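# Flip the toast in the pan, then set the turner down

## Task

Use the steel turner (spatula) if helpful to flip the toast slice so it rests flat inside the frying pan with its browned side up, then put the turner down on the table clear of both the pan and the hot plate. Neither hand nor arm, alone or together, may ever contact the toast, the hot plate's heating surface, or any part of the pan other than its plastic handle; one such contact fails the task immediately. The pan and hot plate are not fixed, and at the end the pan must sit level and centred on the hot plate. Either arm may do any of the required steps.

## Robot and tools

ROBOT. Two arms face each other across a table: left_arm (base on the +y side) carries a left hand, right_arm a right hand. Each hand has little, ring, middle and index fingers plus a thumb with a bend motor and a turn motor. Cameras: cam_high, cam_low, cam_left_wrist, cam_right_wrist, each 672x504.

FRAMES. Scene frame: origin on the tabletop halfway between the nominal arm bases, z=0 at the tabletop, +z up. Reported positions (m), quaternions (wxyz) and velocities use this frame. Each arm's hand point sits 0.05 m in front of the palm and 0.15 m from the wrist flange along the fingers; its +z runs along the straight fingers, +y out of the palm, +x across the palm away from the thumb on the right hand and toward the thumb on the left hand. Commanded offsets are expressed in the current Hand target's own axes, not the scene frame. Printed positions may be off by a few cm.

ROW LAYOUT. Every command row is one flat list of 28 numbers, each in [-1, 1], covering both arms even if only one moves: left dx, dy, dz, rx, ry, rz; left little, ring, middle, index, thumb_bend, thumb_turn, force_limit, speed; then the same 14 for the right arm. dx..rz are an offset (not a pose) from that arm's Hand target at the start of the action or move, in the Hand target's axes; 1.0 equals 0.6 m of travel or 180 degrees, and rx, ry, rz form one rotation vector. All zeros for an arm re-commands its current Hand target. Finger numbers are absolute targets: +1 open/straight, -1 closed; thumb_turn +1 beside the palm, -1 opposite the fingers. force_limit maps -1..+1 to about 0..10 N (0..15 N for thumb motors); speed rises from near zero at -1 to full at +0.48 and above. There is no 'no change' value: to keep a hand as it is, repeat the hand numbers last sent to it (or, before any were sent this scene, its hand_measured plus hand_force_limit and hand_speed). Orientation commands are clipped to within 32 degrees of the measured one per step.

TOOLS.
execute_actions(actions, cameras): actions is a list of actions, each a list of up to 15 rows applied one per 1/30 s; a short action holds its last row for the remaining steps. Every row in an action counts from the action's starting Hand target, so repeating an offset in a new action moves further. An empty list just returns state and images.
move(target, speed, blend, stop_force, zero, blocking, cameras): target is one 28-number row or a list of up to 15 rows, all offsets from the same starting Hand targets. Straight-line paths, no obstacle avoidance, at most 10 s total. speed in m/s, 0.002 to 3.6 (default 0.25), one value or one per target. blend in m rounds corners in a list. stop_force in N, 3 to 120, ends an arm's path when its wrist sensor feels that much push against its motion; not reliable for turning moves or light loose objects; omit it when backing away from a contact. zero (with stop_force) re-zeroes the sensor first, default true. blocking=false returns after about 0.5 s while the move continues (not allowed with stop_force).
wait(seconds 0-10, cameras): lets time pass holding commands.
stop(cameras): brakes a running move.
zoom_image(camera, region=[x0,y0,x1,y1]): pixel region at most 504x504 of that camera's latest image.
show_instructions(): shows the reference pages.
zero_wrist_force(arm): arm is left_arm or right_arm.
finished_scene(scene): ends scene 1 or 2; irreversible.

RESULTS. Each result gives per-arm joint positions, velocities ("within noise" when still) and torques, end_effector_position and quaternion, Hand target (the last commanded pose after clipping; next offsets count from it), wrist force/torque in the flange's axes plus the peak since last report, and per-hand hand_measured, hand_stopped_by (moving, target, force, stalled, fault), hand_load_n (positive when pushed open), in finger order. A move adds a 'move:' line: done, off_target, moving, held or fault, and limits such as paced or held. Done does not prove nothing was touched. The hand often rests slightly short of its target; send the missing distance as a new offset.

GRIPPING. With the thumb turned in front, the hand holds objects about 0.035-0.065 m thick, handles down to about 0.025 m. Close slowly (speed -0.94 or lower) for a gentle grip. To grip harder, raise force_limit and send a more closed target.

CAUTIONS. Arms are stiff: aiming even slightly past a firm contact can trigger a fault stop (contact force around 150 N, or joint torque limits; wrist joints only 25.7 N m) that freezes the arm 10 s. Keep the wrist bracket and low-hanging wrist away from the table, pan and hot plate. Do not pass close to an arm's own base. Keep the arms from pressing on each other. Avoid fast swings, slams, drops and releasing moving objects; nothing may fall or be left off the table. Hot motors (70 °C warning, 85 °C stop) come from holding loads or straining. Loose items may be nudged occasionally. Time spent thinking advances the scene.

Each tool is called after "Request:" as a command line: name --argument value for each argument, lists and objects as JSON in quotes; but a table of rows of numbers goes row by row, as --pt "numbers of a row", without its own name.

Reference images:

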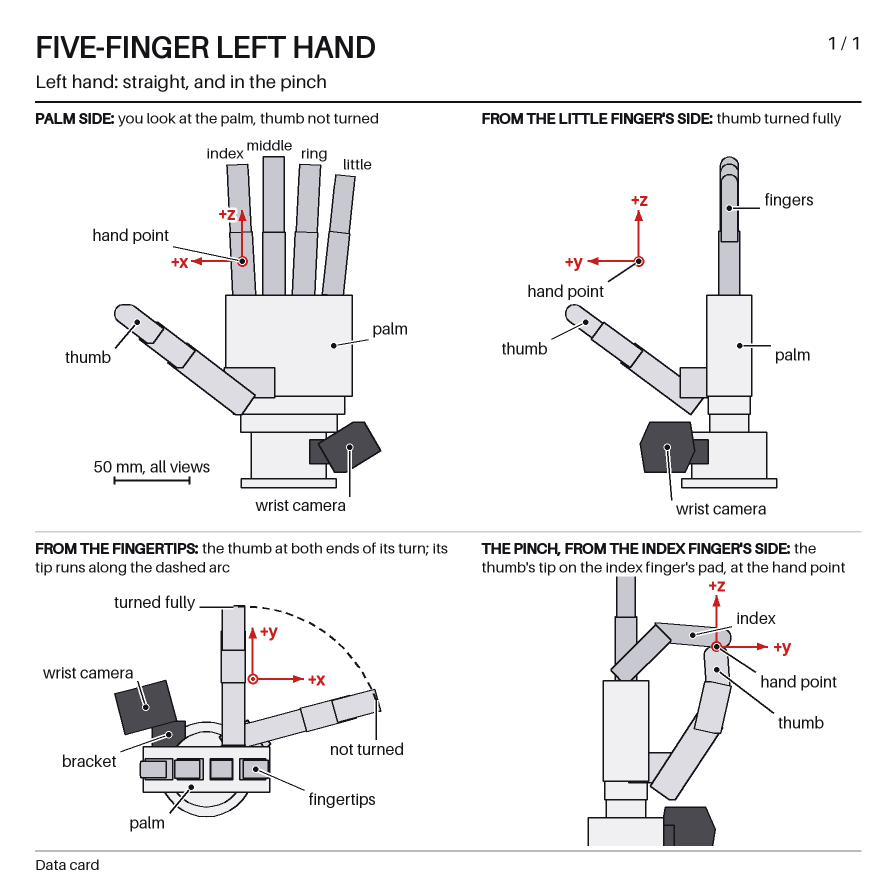

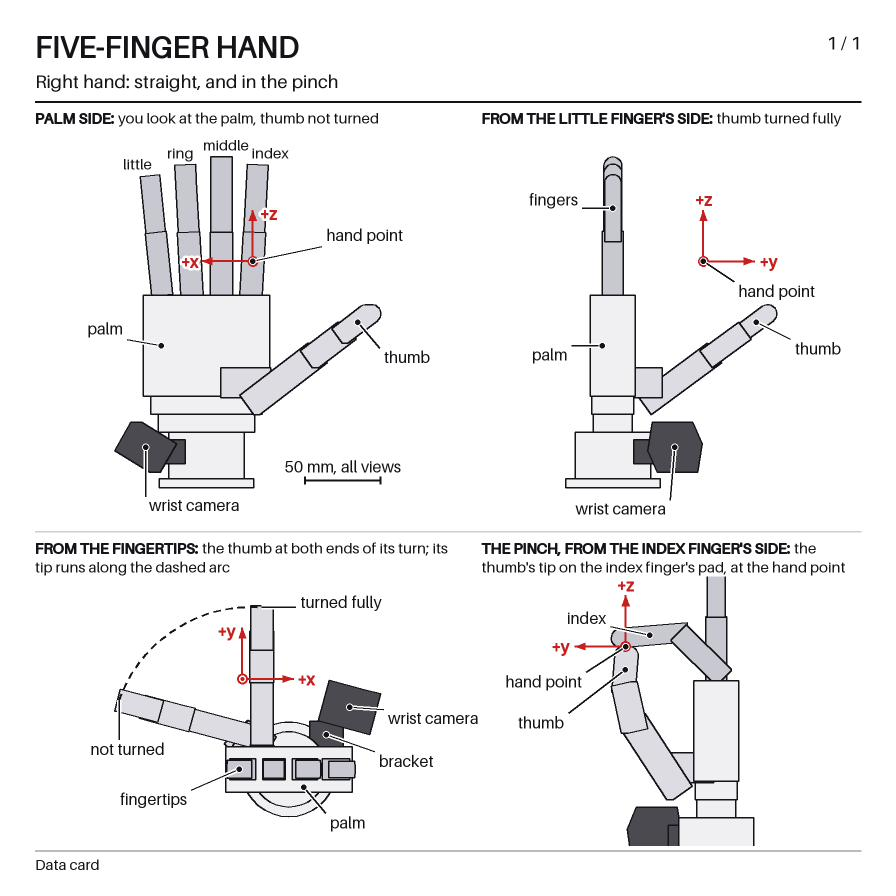

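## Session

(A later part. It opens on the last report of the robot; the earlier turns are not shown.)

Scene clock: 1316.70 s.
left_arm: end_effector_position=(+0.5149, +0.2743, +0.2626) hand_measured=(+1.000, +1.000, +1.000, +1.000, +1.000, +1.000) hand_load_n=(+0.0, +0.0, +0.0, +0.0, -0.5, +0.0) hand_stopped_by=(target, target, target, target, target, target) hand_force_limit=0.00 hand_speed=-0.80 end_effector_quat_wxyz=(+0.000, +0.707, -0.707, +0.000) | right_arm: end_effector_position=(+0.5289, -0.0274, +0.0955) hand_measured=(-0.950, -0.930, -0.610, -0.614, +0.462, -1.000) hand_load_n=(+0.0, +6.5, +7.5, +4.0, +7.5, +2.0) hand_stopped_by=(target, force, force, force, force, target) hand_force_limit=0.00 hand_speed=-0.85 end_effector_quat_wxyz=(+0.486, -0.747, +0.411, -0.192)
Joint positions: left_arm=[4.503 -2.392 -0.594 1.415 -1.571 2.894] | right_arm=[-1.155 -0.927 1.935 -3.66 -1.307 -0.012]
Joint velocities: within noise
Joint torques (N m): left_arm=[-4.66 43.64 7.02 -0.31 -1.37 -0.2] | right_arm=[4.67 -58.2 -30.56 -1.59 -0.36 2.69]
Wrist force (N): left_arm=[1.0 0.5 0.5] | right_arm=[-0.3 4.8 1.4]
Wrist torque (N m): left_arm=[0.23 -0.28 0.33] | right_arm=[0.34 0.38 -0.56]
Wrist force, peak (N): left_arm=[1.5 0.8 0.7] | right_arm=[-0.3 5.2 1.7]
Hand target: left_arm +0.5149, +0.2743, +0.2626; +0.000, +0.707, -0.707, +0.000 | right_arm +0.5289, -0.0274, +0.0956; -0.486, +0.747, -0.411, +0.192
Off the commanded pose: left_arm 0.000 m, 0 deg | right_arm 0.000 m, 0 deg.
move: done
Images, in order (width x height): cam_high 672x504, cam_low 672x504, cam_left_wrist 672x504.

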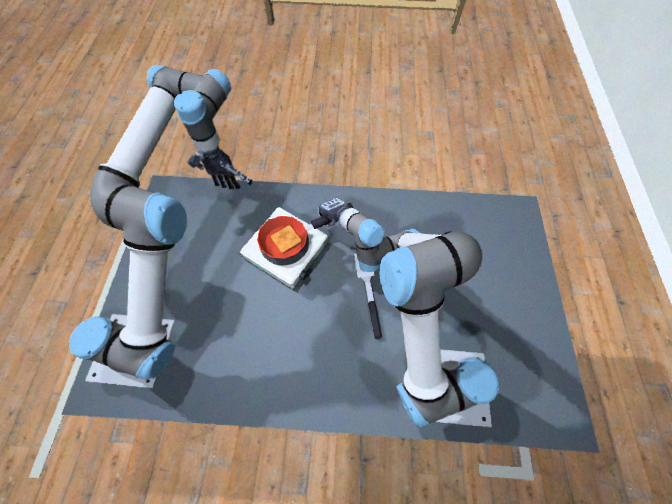

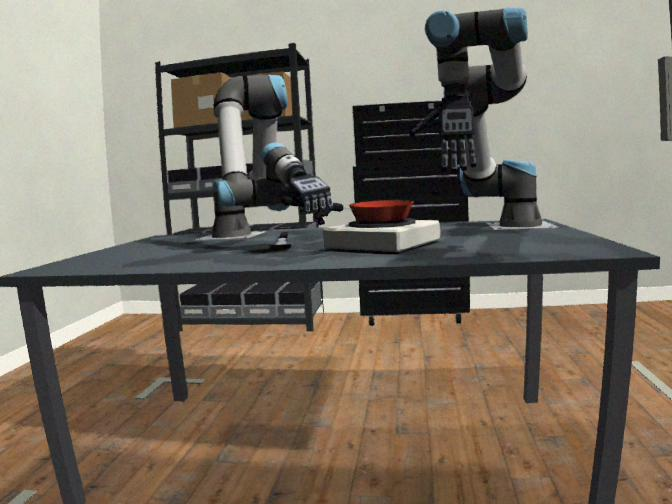

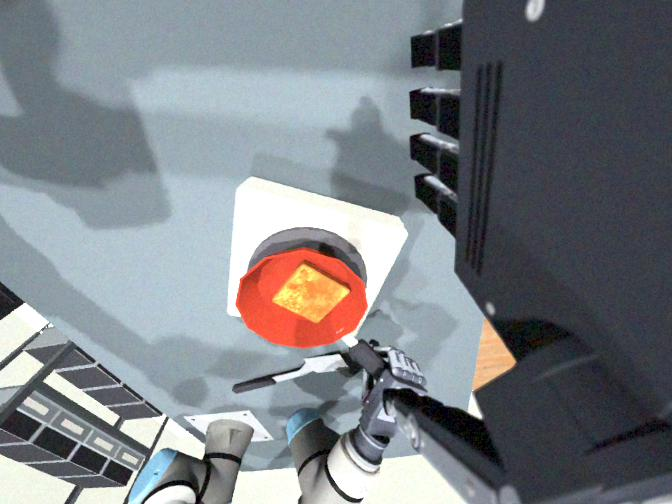

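Request:
move --target '[0,0,0,0,0,0,1,1,1,1,1,1,0,-0.8,0.0004,0.0031,0.0016,0,0,0,-0.95,-0.95,-0.95,-0.8,-0.5,-1,0.0,-0.85]' --speed 0.01 --cameras '[]'

Request:
move --target '[0,0,0,0,0,0,1,1,1,1,1,1,0,-0.8,0,0,0,0,0,0,-0.8,-0.8,-0.45,-0.45,0.6,-1,0.0,-0.85]' --cameras '["cam_high","cam_low","cam_left_wrist"]'

Request:
zoom_image --camera "cam_low" --region '[300, 170, 450, 250]'

Request:
zoom_image --camera "cam_high" --region '[240, 190, 340, 290]'

Scene clock: 1323.97 s.
left_arm: end_effector_position=(+0.5149, +0.2743, +0.2626) hand_measured=(+1.000, +1.000, +1.000, +1.000, +1.000, +1.000) hand_load_n=(+0.0, +0.0, +0.5, +0.5, +0.0, +0.0) hand_stopped_by=(target, target, target, target, target, target) hand_force_limit=0.00 hand_speed=-0.80 end_effector_quat_wxyz=(+0.000, +0.707, -0.707, +0.000) | right_arm: end_effector_position=(+0.5289, -0.0274, +0.0936) hand_measured=(-0.950, -0.930, -0.610, -0.614, +0.462, -1.000) hand_load_n=(+0.0, +6.0, +7.5, +3.5, +7.5, +2.0) hand_stopped_by=(target, force, force, force, force, target) hand_force_limit=0.00 hand_speed=-0.85 end_effector_quat_wxyz=(+0.486, -0.747, +0.411, -0.192)
Joint positions: left_arm=[4.503 -2.392 -0.594 1.415 -1.571 2.894] | right_arm=[-1.155 -0.923 1.935 -3.664 -1.307 -0.012]
Joint velocities: within noise
Joint torques (N m): left_arm=[-4.39 43.1 8.02 0.05 -1.35 -0.08] | right_arm=[-9.67 -32.09 -14.37 -5.1 2.14 -0.12]
Wrist force (N): left_arm=[0.7 0.7 0.7] | right_arm=[-0.5 5.0 1.5]
Wrist torque (N m): left_arm=[0.25 -0.23 0.31] | right_arm=[0.34 0.40 -0.56]
Wrist force, peak (N): left_arm=[1.1 0.9 0.6] | right_arm=[-0.4 5.3 1.5]
Hand target: left_arm +0.5149, +0.2743, +0.2626; +0.000, +0.707, -0.707, +0.000 | right_arm +0.5289, -0.0274, +0.0935; -0.486, +0.747, -0.411, +0.192
Off the commanded pose: left_arm 0.000 m, 0 deg | right_arm 0.000 m, 0 deg.
move: done
No camera images: "cameras" was empty.

Scene clock: 1324.87 s.
left_arm: end_effector_position=(+0.5149, +0.2743, +0.2626) hand_measured=(+1.000, +1.000, +1.000, +1.000, +1.000, +1.000) hand_load_n=(+0.0, +0.0, +0.0, +0.0, +0.0, +0.0) hand_stopped_by=(target, target, target, target, target, target) hand_force_limit=0.00 hand_speed=-0.80 end_effector_quat_wxyz=(+0.000, +0.707, -0.707, +0.000) | right_arm: end_effector_position=(+0.5289, -0.0274, +0.0935) hand_measured=(-0.800, -0.800, -0.450, -0.450, +0.600, -1.000) hand_load_n=(+0.0, +0.0, +0.0, +0.0, +0.0, +0.0) hand_stopped_by=(target, target, target, target, target, target) hand_force_limit=0.00 hand_speed=-0.85 end_effector_quat_wxyz=(+0.486, -0.747, +0.411, -0.192)
Joint positions: left_arm=[4.503 -2.392 -0.594 1.415 -1.571 2.894] | right_arm=[-1.155 -0.923 1.935 -3.664 -1.307 -0.012]
Joint velocities: within noise
Joint torques (N m): left_arm=[-3.7 43.7 8.16 0.16 -1.39 -0.1] | right_arm=[-9.83 -29.76 0.06 -0.99 2.18 -0.88]
Wrist force (N): left_arm=[1.0 0.7 0.4] | right_arm=[-0.9 0.7 -0.8]
Wrist torque (N m): left_arm=[0.25 -0.28 0.32] | right_arm=[0.34 0.15 -0.12]
Wrist force, peak (N): left_arm=[1.0 0.6 0.8] | right_arm=[-0.3 5.1 1.6]
Hand target: left_arm +0.5149, +0.2743, +0.2626; +0.000, +0.707, -0.707, +0.000 | right_arm +0.5289, -0.0274, +0.0935; -0.486, +0.747, -0.411, +0.192
Off the commanded pose: left_arm 0.000 m, 0 deg | right_arm 0.000 m, 0 deg.
move: done
Images, in order (width x height): cam_high 672x504, cam_low 672x504, cam_left_wrist 672x504.

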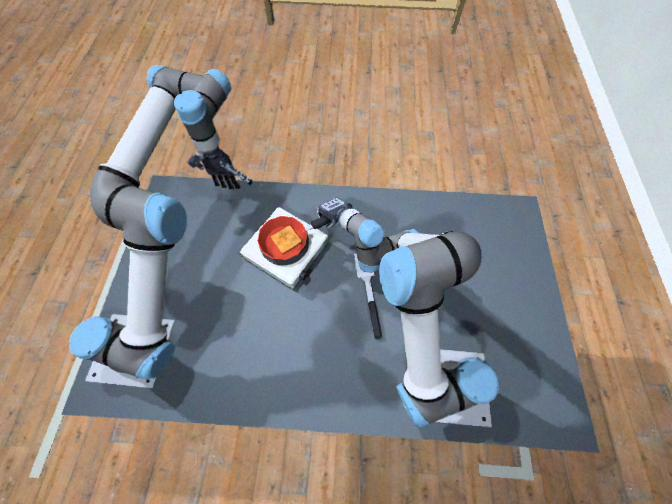

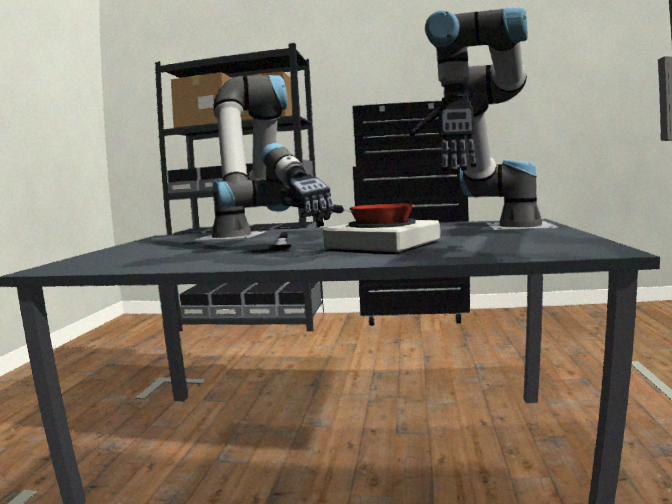

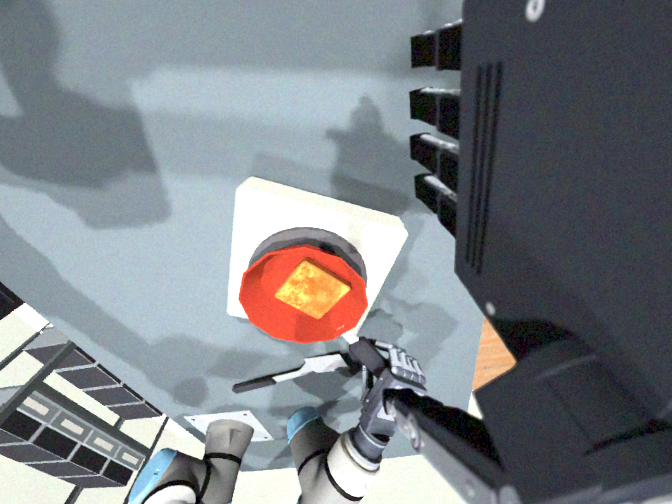

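Scaled by 3.360.

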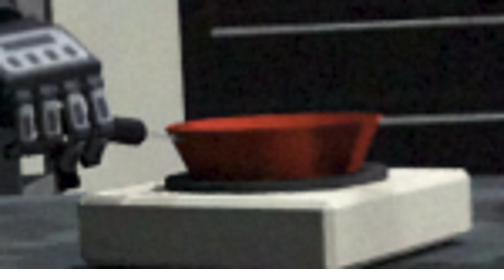

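Scaled by 5.040.

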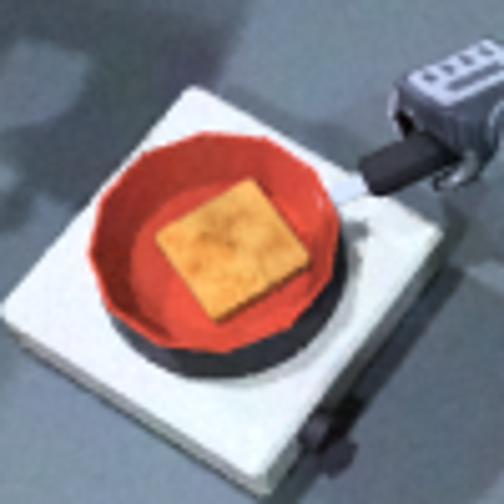

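Request:
move --target '[0,0,0,0,0,0,1,1,1,1,1,1,0,-0.8,0,0,0,0,0,0,0.3,0.3,0.3,0.3,1,-1,0.0,-0.8]' --cameras '["cam_high","cam_right_wrist","cam_left_wrist"]'

Request:
zoom_image --camera "cam_left_wrist" --region '[270, 290, 470, 430]'

Request:
zoom_image --camera "cam_high" --region '[240, 190, 340, 290]'

Scene clock: 1330.67 s.
left_arm: end_effector_position=(+0.5149, +0.2743, +0.2626) hand_measured=(+1.000, +1.000, +1.000, +1.000, +1.000, +1.000) hand_load_n=(+0.0, +0.0, +0.0, +0.0, +0.0, +0.0) hand_stopped_by=(target, target, target, target, target, target) hand_force_limit=0.00 hand_speed=-0.80 end_effector_quat_wxyz=(+0.000, +0.707, -0.707, +0.000) | right_arm: end_effector_position=(+0.5289, -0.0274, +0.0935) hand_measured=(+0.300, +0.300, +0.300, +0.300, +1.000, -1.000) hand_load_n=(+0.0, +0.0, +0.0, +0.0, +0.0, +0.0) hand_stopped_by=(target, target, target, target, target, target) hand_force_limit=0.00 hand_speed=-0.80 end_effector_quat_wxyz=(+0.486, -0.747, +0.411, -0.192)
Joint positions: left_arm=[4.503 -2.392 -0.594 1.415 -1.571 2.894] | right_arm=[-1.155 -0.923 1.935 -3.664 -1.307 -0.012]
Joint velocities: within noise
Joint torques (N m): left_arm=[-3.7 44.02 8.23 0.29 -1.15 -0.48] | right_arm=[-9.27 -29.85 -5.38 -1.7 1.77 -2.47]
Wrist force (N): left_arm=[1.0 0.4 0.4] | right_arm=[-0.8 0.5 -1.0]
Wrist torque (N m): left_arm=[0.22 -0.29 0.33] | right_arm=[0.31 0.15 -0.12]
Wrist force, peak (N): left_arm=[1.2 0.6 0.7] | right_arm=[-1.2 0.8 -0.8]
Hand target: left_arm +0.5149, +0.2743, +0.2626; +0.000, +0.707, -0.707, +0.000 | right_arm +0.5289, -0.0274, +0.0935; -0.486, +0.747, -0.411, +0.192
Off the commanded pose: left_arm 0.000 m, 0 deg | right_arm 0.000 m, 0 deg.
move: done
Images, in order (width x height): cam_high 672x504, cam_left_wrist 672x504, cam_right_wrist 672x504.

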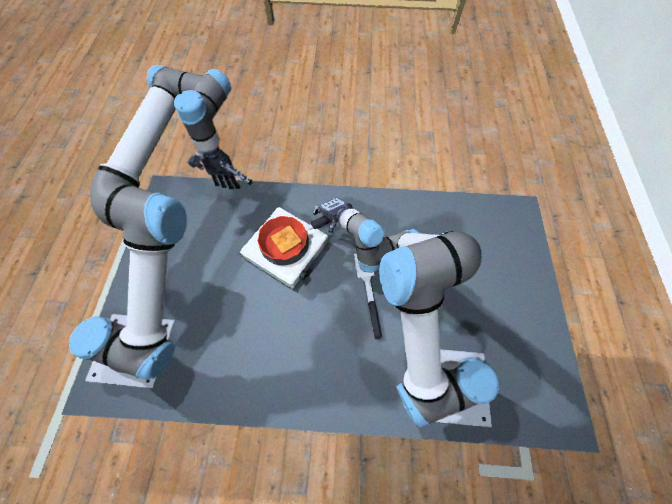

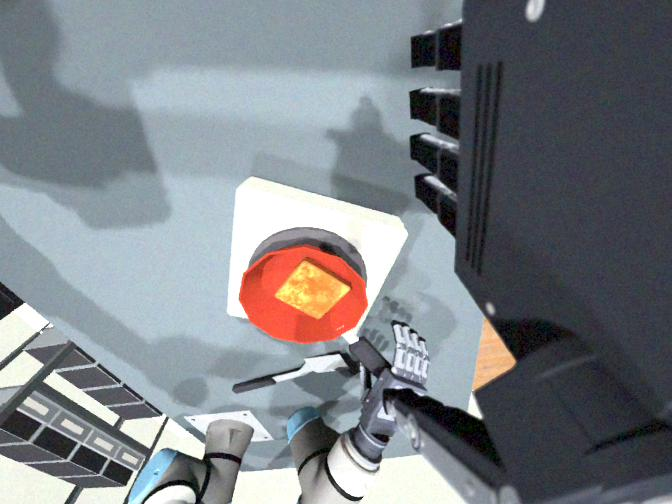

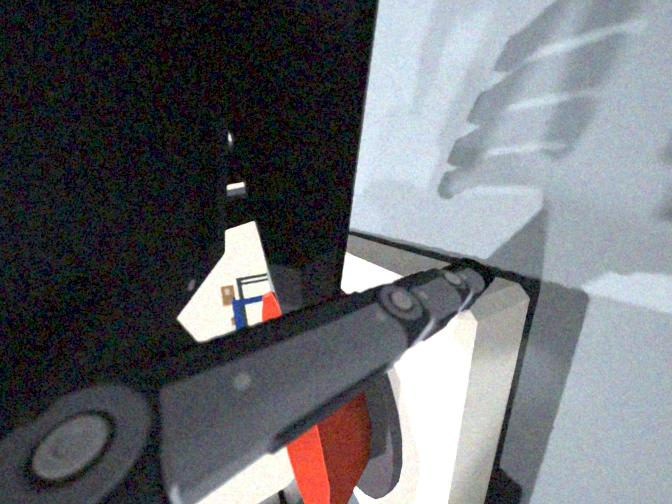

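Scaled by 2.520.

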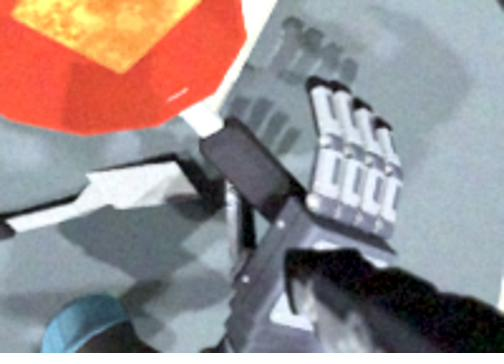

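Scaled by 5.040.

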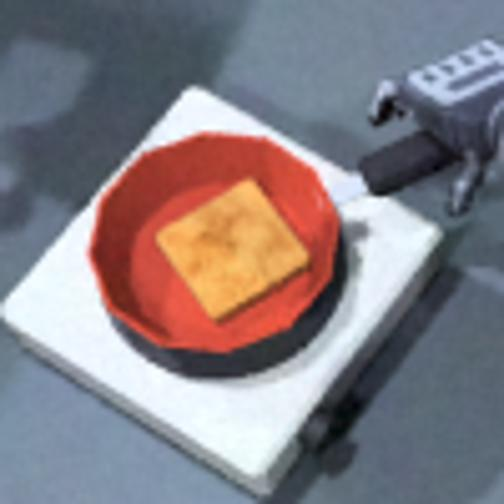

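Request:
move --pt "0 0 0 0 0 0 1 1 1 1 1 1 0 -0.8 0 0 -0.0117 0 0 0 0.3 0.3 0.3 0.3 1 -1 0.0 -0.8" --pt "0 0 0 0 0 0 1 1 1 1 1 1 0 -0.8 0 -0.06 -0.0117 0 0 0 0.3 0.3 0.3 0.3 1 -1 0.0 -0.8" --speed 0.02 --stop_force 3 --cameras '["cam_high","cam_right_wrist","cam_left_wrist"]'

Request:
zoom_image --camera "cam_left_wrist" --region '[270, 290, 470, 430]'

Request:
zoom_image --camera "cam_high" --region '[240, 190, 340, 290]'

Scene clock: 1340.23 s.
left_arm: end_effector_position=(+0.5149, +0.2743, +0.2626) hand_measured=(+1.000, +1.000, +1.000, +1.000, +1.000, +1.000) hand_load_n=(+0.0, +0.0, +0.0, +0.0, +0.0, +0.0) hand_stopped_by=(target, target, target, target, target, target) hand_force_limit=0.00 hand_speed=-0.80 end_effector_quat_wxyz=(+0.000, +0.707, -0.707, +0.000) | right_arm: end_effector_position=(+0.5394, -0.0245, +0.1285) hand_measured=(+0.300, +0.300, +0.300, +0.300, +1.000, -1.000) hand_load_n=(+0.0, +0.0, +0.0, -0.5, +0.0, +0.0) hand_stopped_by=(target, target, target, target, target, target) hand_force_limit=0.00 hand_speed=-0.80 end_effector_quat_wxyz=(+0.486, -0.747, +0.411, -0.192)
Joint positions: left_arm=[4.503 -2.392 -0.594 1.415 -1.571 2.894] | right_arm=[-1.158 -0.98 1.899 -3.57 -1.304 -0.013]
Joint velocities: within noise
Joint torques (N m): left_arm=[-3.65 45.68 7.5 0.04 -0.96 -0.63] | right_arm=[9.06 -53.2 -30.51 -0.96 -1.47 1.8]
Wrist force (N): left_arm=[0.8 0.3 0.5] | right_arm=[-0.9 1.5 -1.1]
Wrist torque (N m): left_arm=[0.19 -0.26 0.33] | right_arm=[0.35 0.15 -0.06]
Wrist force, peak (N): left_arm=[1.2 0.8 0.6] | right_arm=[-0.8 1.6 -1.1]
Hand target: left_arm +0.5149, +0.2743, +0.2626; +0.000, +0.707, -0.707, +0.000 | right_arm +0.5394, -0.0245, +0.1285; -0.486, +0.747, -0.411, +0.192
Off the commanded pose: left_arm 0.000 m, 0 deg | right_arm 0.000 m, 0 deg.
move: done
Images, in order (width x height): cam_high 672x504, cam_left_wrist 672x504, cam_right_wrist 672x504.

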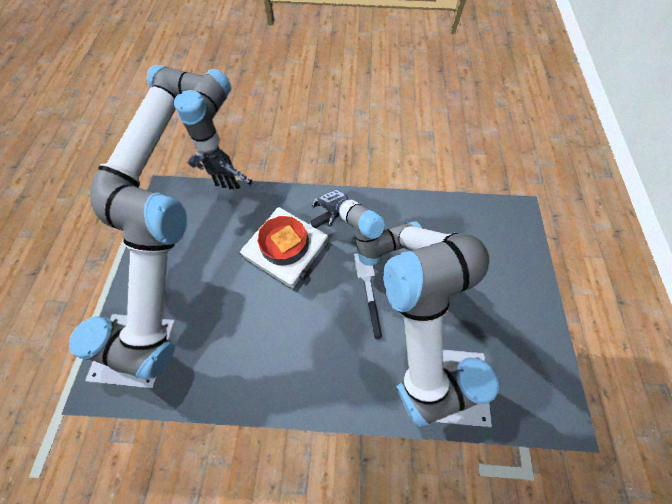

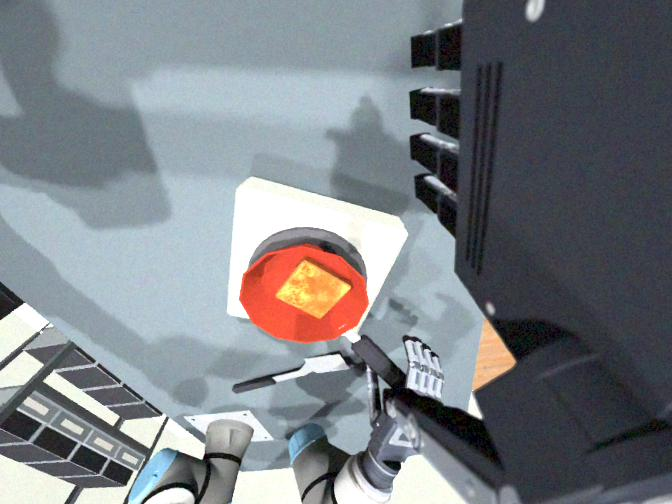

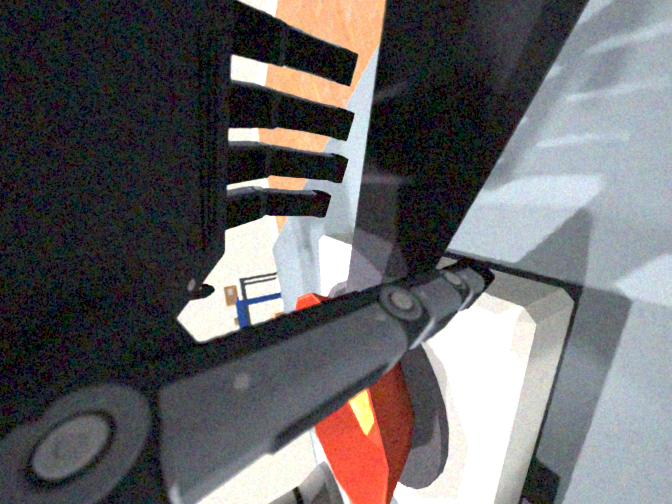

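Scaled by 2.520.

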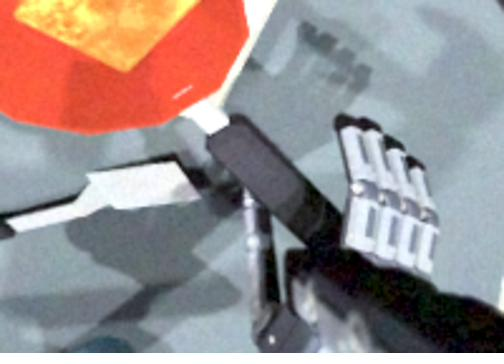

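Scaled by 5.040.

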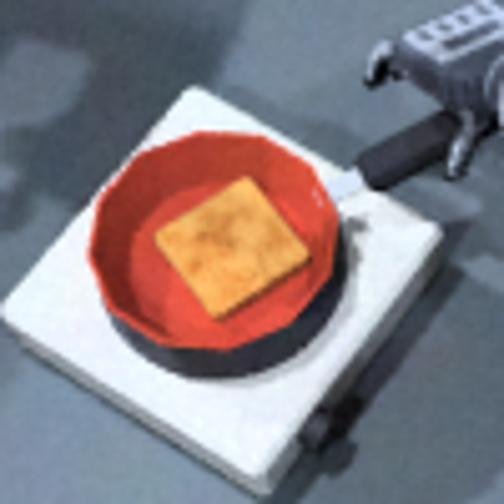

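Request:
move --pt "0 0 0 0 0 0 1 1 1 1 1 1 0 -0.8 0 0 -0.012 0 0 0 0.3 0.3 0.3 0.3 1 -1 0.0 -0.8" --pt "0 0 0 0 0 0 1 1 1 1 1 1 0 -0.8 0 -0.12 -0.012 0 0 0 0.3 0.3 0.3 0.3 1 -1 0.0 -0.8" --speed 0.03 --stop_force 3 --cameras '["cam_high","cam_low","cam_left_wrist"]'

Request:
zoom_image --camera "cam_left_wrist" --region '[220, 220, 440, 420]'

Request:
zoom_image --camera "cam_high" --region '[240, 190, 340, 290]'

Request:
zoom_image --camera "cam_low" --region '[300, 170, 450, 250]'

Scene clock: 1349.27 s.
left_arm: end_effector_position=(+0.5149, +0.2743, +0.2626) hand_measured=(+1.000, +1.000, +1.000, +1.000, +1.000, +1.000) hand_load_n=(+0.0, +0.0, +0.0, +0.0, +0.0, +0.0) hand_stopped_by=(target, target, target, target, target, target) hand_force_limit=0.00 hand_speed=-0.80 end_effector_quat_wxyz=(+0.000, +0.707, -0.707, +0.000) | right_arm: end_effector_position=(+0.5652, -0.0149, +0.1954) hand_measured=(+0.300, +0.300, +0.300, +0.300, +1.000, -1.000) hand_load_n=(+0.0, +0.0, +0.0, +0.0, +0.0, +0.0) hand_stopped_by=(target, target, target, target, target, target) hand_force_limit=0.00 hand_speed=-0.80 end_effector_quat_wxyz=(+0.486, -0.747, +0.411, -0.192)
Joint positions: left_arm=[4.503 -2.392 -0.594 1.415 -1.571 2.894] | right_arm=[-1.159 -1.055 1.784 -3.381 -1.303 -0.014]
Joint velocities: within noise
Joint torques (N m): left_arm=[-3.35 45.1 8.64 -0.15 -1.1 -0.99] | right_arm=[8.39 -53.53 -32.76 -0.84 -1.48 1.18]
Wrist force (N): left_arm=[0.8 0.6 0.8] | right_arm=[-0.7 0.8 -0.7]
Wrist torque (N m): left_arm=[0.22 -0.23 0.32] | right_arm=[0.30 0.12 -0.09]
Wrist force, peak (N): left_arm=[1.3 0.5 0.9] | right_arm=[-1.0 1.6 -1.2]
Hand target: left_arm +0.5149, +0.2743, +0.2626; +0.000, +0.707, -0.707, +0.000 | right_arm +0.5652, -0.0149, +0.1954; -0.486, +0.747, -0.411, +0.192
Off the commanded pose: left_arm 0.000 m, 0 deg | right_arm 0.000 m, 0 deg.
move: done
Images, in order (width x height): cam_high 672x504, cam_low 672x504, cam_left_wrist 672x504.

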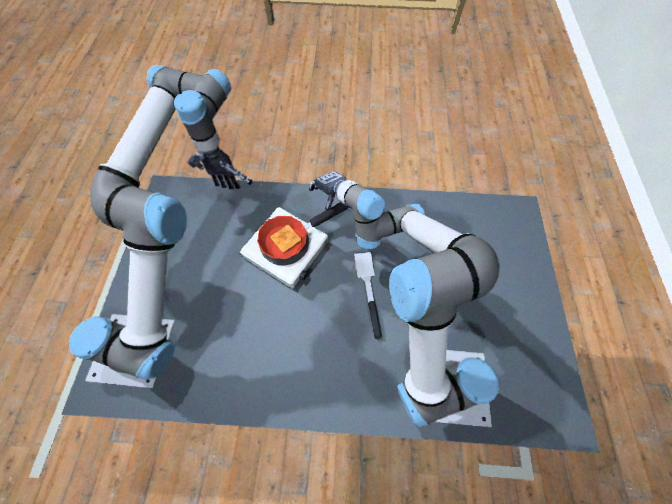

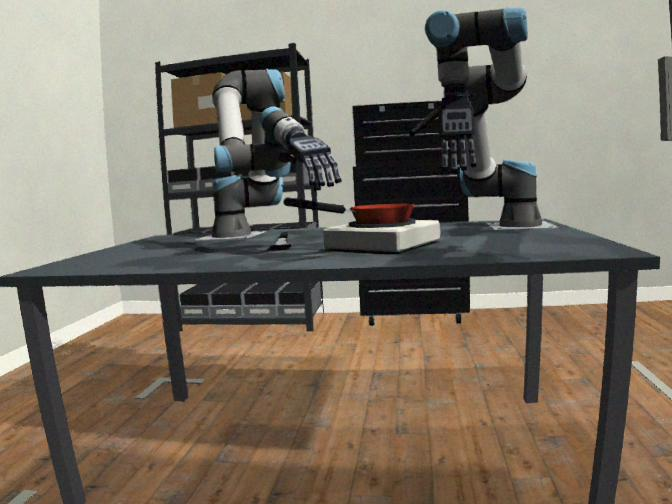

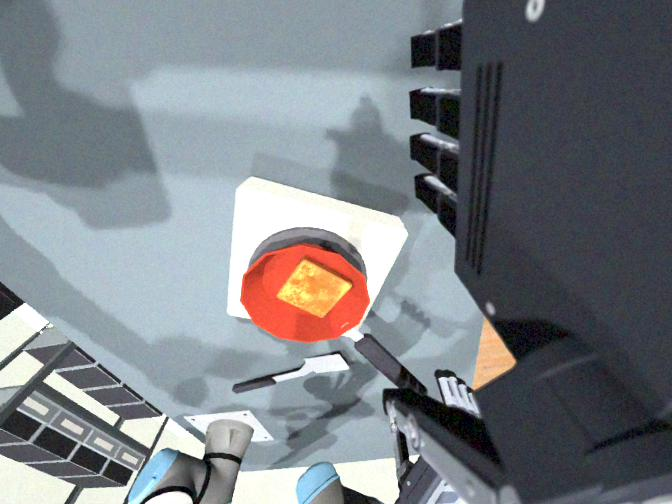

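Scaled by 2.291.

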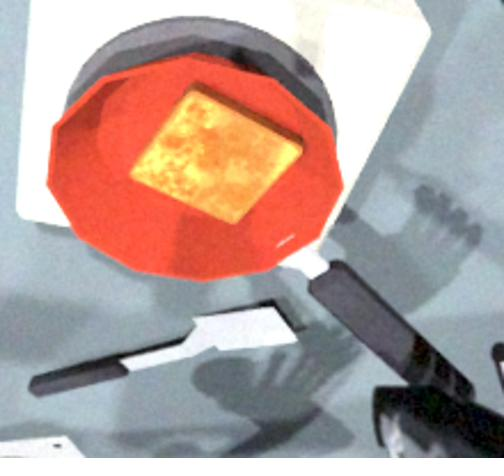

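Scaled by 5.040.

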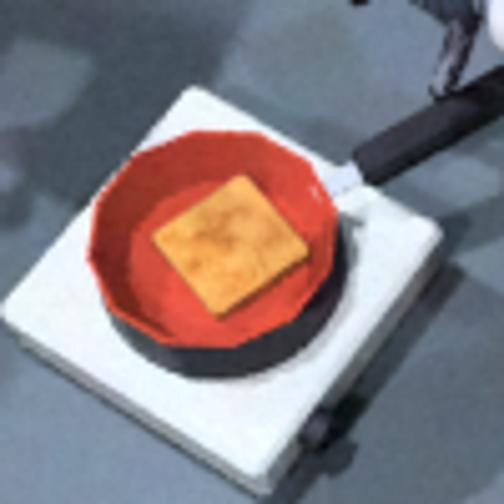

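Scaled by 3.360.

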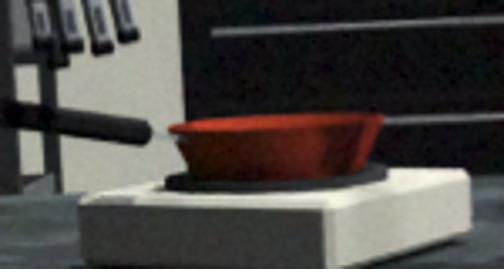

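Request:
finished_scene --scene 2

The scene is finished: the task was done.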